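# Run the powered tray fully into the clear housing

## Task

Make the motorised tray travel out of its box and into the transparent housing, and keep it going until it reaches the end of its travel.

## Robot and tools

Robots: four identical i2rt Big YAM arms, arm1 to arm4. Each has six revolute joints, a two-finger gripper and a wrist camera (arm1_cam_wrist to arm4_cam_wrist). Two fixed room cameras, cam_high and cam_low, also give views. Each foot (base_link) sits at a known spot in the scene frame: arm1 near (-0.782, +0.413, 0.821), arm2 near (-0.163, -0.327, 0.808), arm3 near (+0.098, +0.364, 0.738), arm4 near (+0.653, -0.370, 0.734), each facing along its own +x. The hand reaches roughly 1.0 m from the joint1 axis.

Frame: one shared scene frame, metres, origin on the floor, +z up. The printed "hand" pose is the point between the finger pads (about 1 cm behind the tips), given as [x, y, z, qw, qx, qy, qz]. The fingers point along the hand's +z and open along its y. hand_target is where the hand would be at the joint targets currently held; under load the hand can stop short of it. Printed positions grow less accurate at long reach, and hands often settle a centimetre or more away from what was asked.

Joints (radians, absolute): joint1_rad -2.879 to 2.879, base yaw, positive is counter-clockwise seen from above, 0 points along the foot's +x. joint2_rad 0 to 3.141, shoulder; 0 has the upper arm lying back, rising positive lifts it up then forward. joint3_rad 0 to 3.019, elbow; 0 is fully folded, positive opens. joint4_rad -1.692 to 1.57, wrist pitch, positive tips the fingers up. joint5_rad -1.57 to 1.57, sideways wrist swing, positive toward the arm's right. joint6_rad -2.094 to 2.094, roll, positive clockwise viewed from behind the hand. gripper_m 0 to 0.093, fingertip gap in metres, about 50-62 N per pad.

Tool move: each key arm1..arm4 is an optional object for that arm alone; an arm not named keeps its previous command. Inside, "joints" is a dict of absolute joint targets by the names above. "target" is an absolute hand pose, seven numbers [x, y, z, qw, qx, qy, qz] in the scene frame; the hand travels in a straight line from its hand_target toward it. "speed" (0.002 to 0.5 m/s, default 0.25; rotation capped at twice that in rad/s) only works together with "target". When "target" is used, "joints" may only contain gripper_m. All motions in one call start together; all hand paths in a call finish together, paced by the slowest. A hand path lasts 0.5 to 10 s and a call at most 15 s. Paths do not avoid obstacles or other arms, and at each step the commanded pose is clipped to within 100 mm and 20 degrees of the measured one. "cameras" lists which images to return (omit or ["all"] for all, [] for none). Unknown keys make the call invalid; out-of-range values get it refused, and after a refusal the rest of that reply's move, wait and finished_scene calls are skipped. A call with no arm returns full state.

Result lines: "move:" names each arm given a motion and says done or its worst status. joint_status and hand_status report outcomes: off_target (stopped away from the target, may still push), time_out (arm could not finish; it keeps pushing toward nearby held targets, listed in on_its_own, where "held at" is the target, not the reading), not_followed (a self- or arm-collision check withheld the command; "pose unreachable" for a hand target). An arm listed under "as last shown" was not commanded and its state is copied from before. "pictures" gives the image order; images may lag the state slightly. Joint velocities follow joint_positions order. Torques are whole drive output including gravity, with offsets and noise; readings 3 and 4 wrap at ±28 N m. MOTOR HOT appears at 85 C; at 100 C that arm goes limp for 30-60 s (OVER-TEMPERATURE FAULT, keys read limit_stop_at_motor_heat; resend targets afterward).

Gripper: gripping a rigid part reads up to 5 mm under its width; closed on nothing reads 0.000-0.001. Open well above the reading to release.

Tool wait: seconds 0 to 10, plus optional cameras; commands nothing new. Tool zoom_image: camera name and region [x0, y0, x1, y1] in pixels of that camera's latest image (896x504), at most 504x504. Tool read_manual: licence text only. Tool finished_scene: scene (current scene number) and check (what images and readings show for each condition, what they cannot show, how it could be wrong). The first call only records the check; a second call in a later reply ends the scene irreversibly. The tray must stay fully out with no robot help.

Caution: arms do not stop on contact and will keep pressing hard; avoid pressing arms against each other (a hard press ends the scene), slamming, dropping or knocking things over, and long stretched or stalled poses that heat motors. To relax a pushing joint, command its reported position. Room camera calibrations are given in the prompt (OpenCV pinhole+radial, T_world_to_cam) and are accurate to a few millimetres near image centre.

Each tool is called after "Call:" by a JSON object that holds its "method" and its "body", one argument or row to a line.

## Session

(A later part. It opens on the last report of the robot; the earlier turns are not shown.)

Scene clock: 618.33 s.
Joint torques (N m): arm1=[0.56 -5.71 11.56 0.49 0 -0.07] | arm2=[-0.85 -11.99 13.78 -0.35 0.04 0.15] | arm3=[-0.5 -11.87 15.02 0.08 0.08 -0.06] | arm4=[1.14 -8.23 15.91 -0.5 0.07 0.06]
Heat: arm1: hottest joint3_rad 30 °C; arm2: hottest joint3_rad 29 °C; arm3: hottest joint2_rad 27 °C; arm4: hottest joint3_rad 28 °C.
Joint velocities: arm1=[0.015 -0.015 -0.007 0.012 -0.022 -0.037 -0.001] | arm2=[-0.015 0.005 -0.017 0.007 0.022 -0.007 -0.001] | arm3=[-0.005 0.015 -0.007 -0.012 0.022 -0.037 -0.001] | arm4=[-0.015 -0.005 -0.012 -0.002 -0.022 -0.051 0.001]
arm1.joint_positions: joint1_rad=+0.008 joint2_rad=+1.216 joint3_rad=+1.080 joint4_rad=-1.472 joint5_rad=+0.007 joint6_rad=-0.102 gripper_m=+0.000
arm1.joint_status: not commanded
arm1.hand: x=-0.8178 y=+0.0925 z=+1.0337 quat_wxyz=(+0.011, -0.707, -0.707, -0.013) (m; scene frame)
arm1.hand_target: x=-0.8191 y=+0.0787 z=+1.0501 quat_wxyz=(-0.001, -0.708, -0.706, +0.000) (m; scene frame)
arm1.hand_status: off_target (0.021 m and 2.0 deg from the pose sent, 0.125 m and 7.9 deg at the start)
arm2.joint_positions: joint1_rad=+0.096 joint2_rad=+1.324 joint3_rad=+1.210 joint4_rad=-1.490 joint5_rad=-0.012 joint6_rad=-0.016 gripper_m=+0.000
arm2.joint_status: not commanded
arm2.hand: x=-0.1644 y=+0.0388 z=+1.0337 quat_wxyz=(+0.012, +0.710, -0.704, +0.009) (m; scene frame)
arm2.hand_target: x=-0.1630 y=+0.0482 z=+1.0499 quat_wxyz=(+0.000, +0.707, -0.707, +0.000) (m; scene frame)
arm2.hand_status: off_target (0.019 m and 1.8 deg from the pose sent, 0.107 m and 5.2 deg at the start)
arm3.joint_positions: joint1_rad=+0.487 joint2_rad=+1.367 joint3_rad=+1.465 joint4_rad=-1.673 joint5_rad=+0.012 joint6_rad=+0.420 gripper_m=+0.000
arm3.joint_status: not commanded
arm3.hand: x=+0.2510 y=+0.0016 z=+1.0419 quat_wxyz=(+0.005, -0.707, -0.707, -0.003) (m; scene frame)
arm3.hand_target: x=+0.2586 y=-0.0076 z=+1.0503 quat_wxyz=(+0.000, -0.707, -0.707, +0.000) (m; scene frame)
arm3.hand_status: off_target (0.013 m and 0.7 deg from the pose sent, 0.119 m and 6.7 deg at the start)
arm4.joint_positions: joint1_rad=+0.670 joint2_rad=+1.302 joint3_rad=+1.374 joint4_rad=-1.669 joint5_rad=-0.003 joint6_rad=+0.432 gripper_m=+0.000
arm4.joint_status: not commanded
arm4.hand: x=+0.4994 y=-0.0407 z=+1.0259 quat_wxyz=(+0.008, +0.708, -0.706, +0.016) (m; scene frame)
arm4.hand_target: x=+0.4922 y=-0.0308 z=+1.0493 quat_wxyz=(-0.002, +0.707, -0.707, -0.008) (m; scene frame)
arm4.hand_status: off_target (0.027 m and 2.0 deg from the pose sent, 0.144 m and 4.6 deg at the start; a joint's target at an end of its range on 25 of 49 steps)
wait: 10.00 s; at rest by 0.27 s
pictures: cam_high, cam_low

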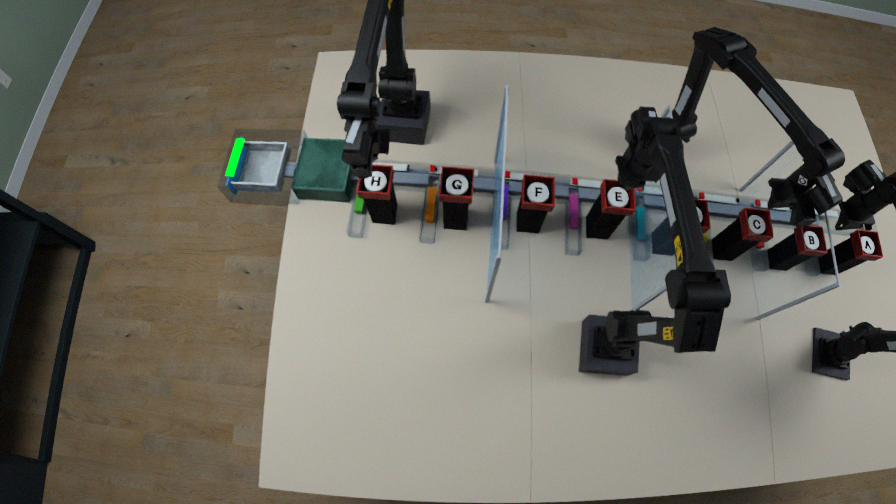

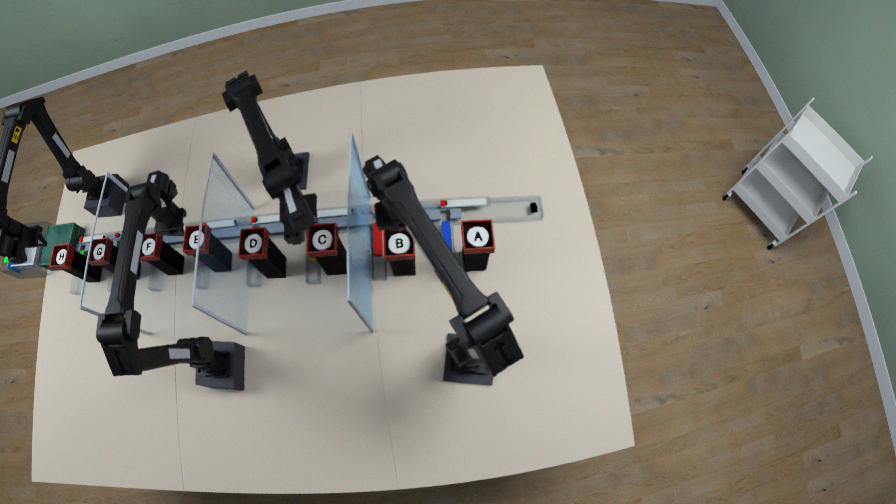

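Call:
{"method": "wait", "body": {
  "seconds": 10,
  "cameras": ["cam_high"]
}}

Call:
{"method": "wait", "body": {
  "seconds": 10,
  "cameras": ["cam_high"]
}}

Call:
{"method": "zoom_image", "body": {
  "camera": "cam_high",
  "region": [200, 110, 420, 230]
}}

Call:
{"method": "zoom_image", "body": {
  "camera": "cam_high",
  "region": [330, 140, 550, 270]
}}

Scene clock: 628.57 s.
Joint torques (N m): arm1=[0.5 -5.66 11.54 0.51 0 -0.06] | arm2=[-0.44 -12.04 13.9 -0.42 0.04 0.18] | arm3=[-0.44 -11.99 15.06 0.03 0.09 -0.07] | arm4=[1.08 -8.23 15.9 -0.51 0.07 0.06]
Heat: arm1: hottest joint3_rad 32 °C; arm2: hottest joint3_rad 30 °C; arm3: hottest joint3_rad 29 °C; arm4: hottest joint3_rad 29 °C.
Joint velocities: arm1=[-0.005 0.015 -0.012 0.007 -0.007 0.022 0] | arm2=[-0.005 0.005 -0.007 -0.017 0.007 -0.051 0] | arm3=[0.005 0.005 0.002 -0.012 -0.051 -0.022 0] | arm4=[-0.005 -0.015 -0.007 -0.007 0.022 -0.007 -0.002]
arm1.joint_positions: joint1_rad=+0.008 joint2_rad=+1.216 joint3_rad=+1.080 joint4_rad=-1.472 joint5_rad=+0.007 joint6_rad=-0.102 gripper_m=+0.000
arm1.joint_status: not commanded
arm1.hand: x=-0.8178 y=+0.0925 z=+1.0337 quat_wxyz=(+0.011, -0.707, -0.707, -0.013) (m; scene frame)
arm1.hand_target: x=-0.8191 y=+0.0787 z=+1.0501 quat_wxyz=(-0.001, -0.708, -0.706, +0.000) (m; scene frame)
arm1.hand_status: off_target (0.021 m and 2.0 deg from the pose sent, 0.125 m and 7.9 deg at the start)
arm2.joint_positions: joint1_rad=+0.096 joint2_rad=+1.324 joint3_rad=+1.210 joint4_rad=-1.490 joint5_rad=-0.012 joint6_rad=-0.016 gripper_m=+0.000
arm2.joint_status: not commanded
arm2.hand: x=-0.1644 y=+0.0388 z=+1.0337 quat_wxyz=(+0.012, +0.710, -0.704, +0.009) (m; scene frame)
arm2.hand_target: x=-0.1630 y=+0.0482 z=+1.0499 quat_wxyz=(+0.000, +0.707, -0.707, +0.000) (m; scene frame)
arm2.hand_status: off_target (0.019 m and 1.8 deg from the pose sent, 0.107 m and 5.2 deg at the start)
arm3.joint_positions: joint1_rad=+0.487 joint2_rad=+1.367 joint3_rad=+1.465 joint4_rad=-1.673 joint5_rad=+0.012 joint6_rad=+0.420 gripper_m=+0.000
arm3.joint_status: not commanded
arm3.hand: x=+0.2510 y=+0.0016 z=+1.0419 quat_wxyz=(+0.005, -0.707, -0.707, -0.003) (m; scene frame)
arm3.hand_target: x=+0.2586 y=-0.0076 z=+1.0503 quat_wxyz=(+0.000, -0.707, -0.707, +0.000) (m; scene frame)
arm3.hand_status: off_target (0.013 m and 0.7 deg from the pose sent, 0.119 m and 6.7 deg at the start)
arm4.joint_positions: joint1_rad=+0.670 joint2_rad=+1.302 joint3_rad=+1.374 joint4_rad=-1.669 joint5_rad=-0.003 joint6_rad=+0.432 gripper_m=+0.000
arm4.joint_status: not commanded
arm4.hand: x=+0.4994 y=-0.0407 z=+1.0259 quat_wxyz=(+0.008, +0.708, -0.706, +0.016) (m; scene frame)
arm4.hand_target: x=+0.4922 y=-0.0308 z=+1.0493 quat_wxyz=(-0.002, +0.707, -0.707, -0.008) (m; scene frame)
arm4.hand_status: off_target (0.027 m and 2.0 deg from the pose sent, 0.144 m and 4.6 deg at the start; a joint's target at an end of its range on 25 of 49 steps)
wait: 10.00 s; at rest by 0.03 s
pictures: cam_high

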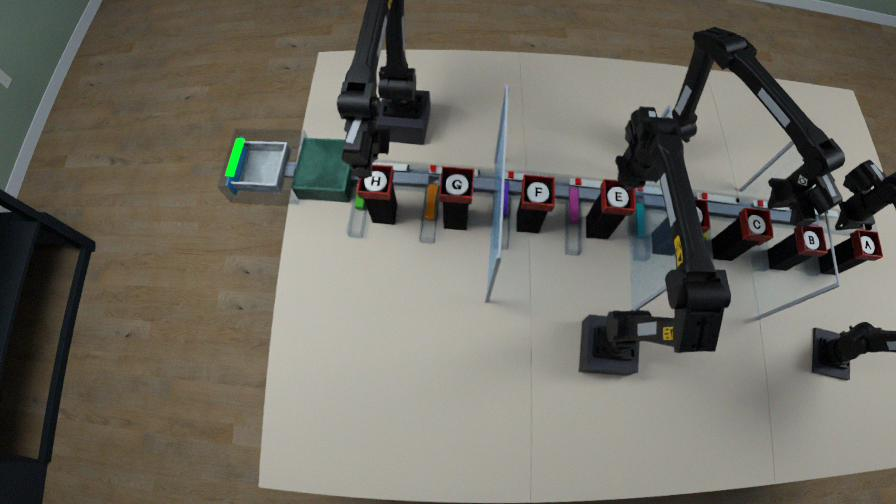

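Scene clock: 638.57 s.
Joint torques (N m): arm1=[0.44 -5.71 11.52 0.46 -0.01 -0.06] | arm2=[-1.44 -11.99 13.85 -0.43 0.09 0.17] | arm3=[-0.38 -11.87 15.02 0.06 0.1 -0.06] | arm4=[1.08 -8.23 15.91 -0.51 0.07 0.06]
Heat: arm1: hottest joint3_rad 34 °C; arm2: hottest joint3_rad 30 °C; arm3: hottest joint3_rad 31 °C; arm4: hottest joint3_rad 30 °C.
Joint velocities: arm1=[-0.005 -0.005 -0.007 -0.007 0.022 -0.081 0.001] | arm2=[-0.005 -0.015 -0.002 -0.012 0.022 0.022 -0.001] | arm3=[0.005 -0.005 -0.007 -0.007 -0.066 0.037 -0.001] | arm4=[-0.015 0.005 -0.017 -0.002 0.007 0.037 0.001]
arm1.joint_positions: joint1_rad=+0.008 joint2_rad=+1.216 joint3_rad=+1.080 joint4_rad=-1.472 joint5_rad=+0.007 joint6_rad=-0.102 gripper_m=+0.000
arm1.joint_status: not commanded
arm1.hand: x=-0.8178 y=+0.0925 z=+1.0337 quat_wxyz=(+0.011, -0.707, -0.707, -0.013) (m; scene frame)
arm1.hand_target: x=-0.8191 y=+0.0787 z=+1.0501 quat_wxyz=(-0.001, -0.708, -0.706, +0.000) (m; scene frame)
arm1.hand_status: off_target (0.021 m and 2.0 deg from the pose sent, 0.125 m and 7.9 deg at the start)
arm2.joint_positions: joint1_rad=+0.096 joint2_rad=+1.324 joint3_rad=+1.210 joint4_rad=-1.490 joint5_rad=-0.012 joint6_rad=-0.016 gripper_m=+0.000
arm2.joint_status: not commanded
arm2.hand: x=-0.1644 y=+0.0388 z=+1.0337 quat_wxyz=(+0.012, +0.710, -0.704, +0.009) (m; scene frame)
arm2.hand_target: x=-0.1630 y=+0.0482 z=+1.0499 quat_wxyz=(+0.000, +0.707, -0.707, +0.000) (m; scene frame)
arm2.hand_status: off_target (0.019 m and 1.8 deg from the pose sent, 0.107 m and 5.2 deg at the start)
arm3.joint_positions: joint1_rad=+0.487 joint2_rad=+1.367 joint3_rad=+1.465 joint4_rad=-1.673 joint5_rad=+0.012 joint6_rad=+0.420 gripper_m=+0.000
arm3.joint_status: not commanded
arm3.hand: x=+0.2510 y=+0.0016 z=+1.0419 quat_wxyz=(+0.005, -0.707, -0.707, -0.003) (m; scene frame)
arm3.hand_target: x=+0.2586 y=-0.0076 z=+1.0503 quat_wxyz=(+0.000, -0.707, -0.707, +0.000) (m; scene frame)
arm3.hand_status: off_target (0.013 m and 0.7 deg from the pose sent, 0.119 m and 6.7 deg at the start)
arm4.joint_positions: joint1_rad=+0.670 joint2_rad=+1.302 joint3_rad=+1.374 joint4_rad=-1.669 joint5_rad=-0.003 joint6_rad=+0.432 gripper_m=+0.000
arm4.joint_status: not commanded
arm4.hand: x=+0.4994 y=-0.0407 z=+1.0259 quat_wxyz=(+0.008, +0.708, -0.706, +0.016) (m; scene frame)
arm4.hand_target: x=+0.4922 y=-0.0308 z=+1.0493 quat_wxyz=(-0.002, +0.707, -0.707, -0.008) (m; scene frame)
arm4.hand_status: off_target (0.027 m and 2.0 deg from the pose sent, 0.144 m and 4.6 deg at the start; a joint's target at an end of its range on 25 of 49 steps)
wait: 10.00 s; at rest by 0.27 s
pictures: cam_high

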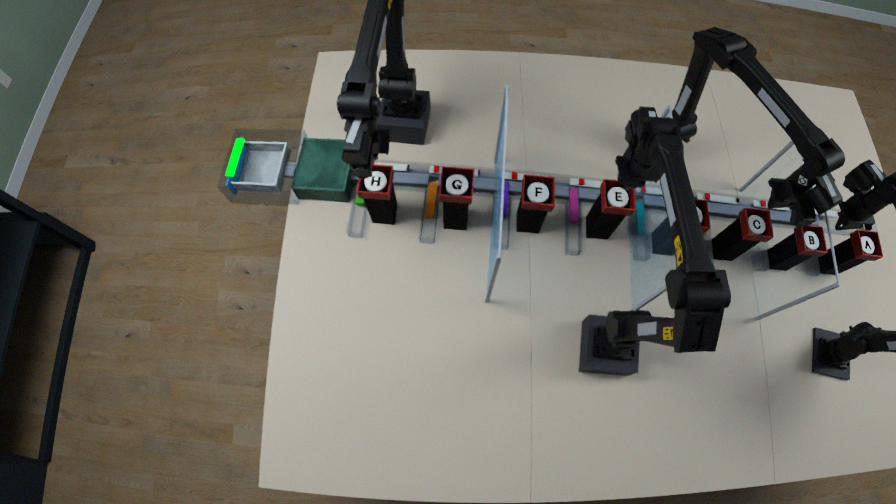

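Scaled by 2.291 from the camera's 896x504 image, which has a finer 1280x720 frame.

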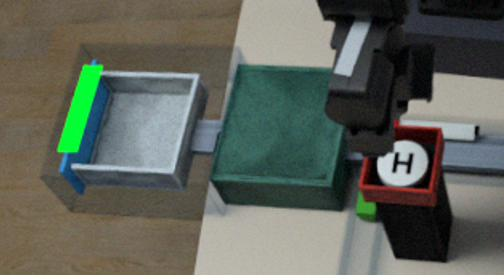

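Scaled by 2.291 from the camera's 896x504 image, which has a finer 1280x720 frame.

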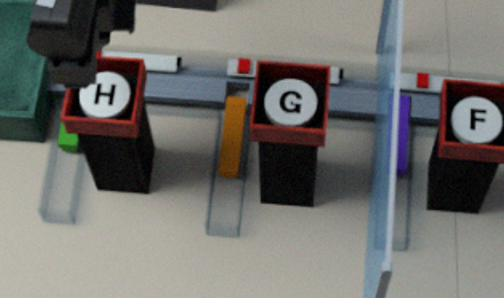

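Call:
{"method": "finished_scene", "body": {
  "scene": 2,
  "check": "Tray fully in the see-through housing, unchanged from t=602 to t=638 s with all hands lifted clear for 30 s; the housing light is bright green. The bolts are returning without moving the tray (the tray's edges sit at the same pixels in each zoom)."
}}

The scene is finished: the task was done.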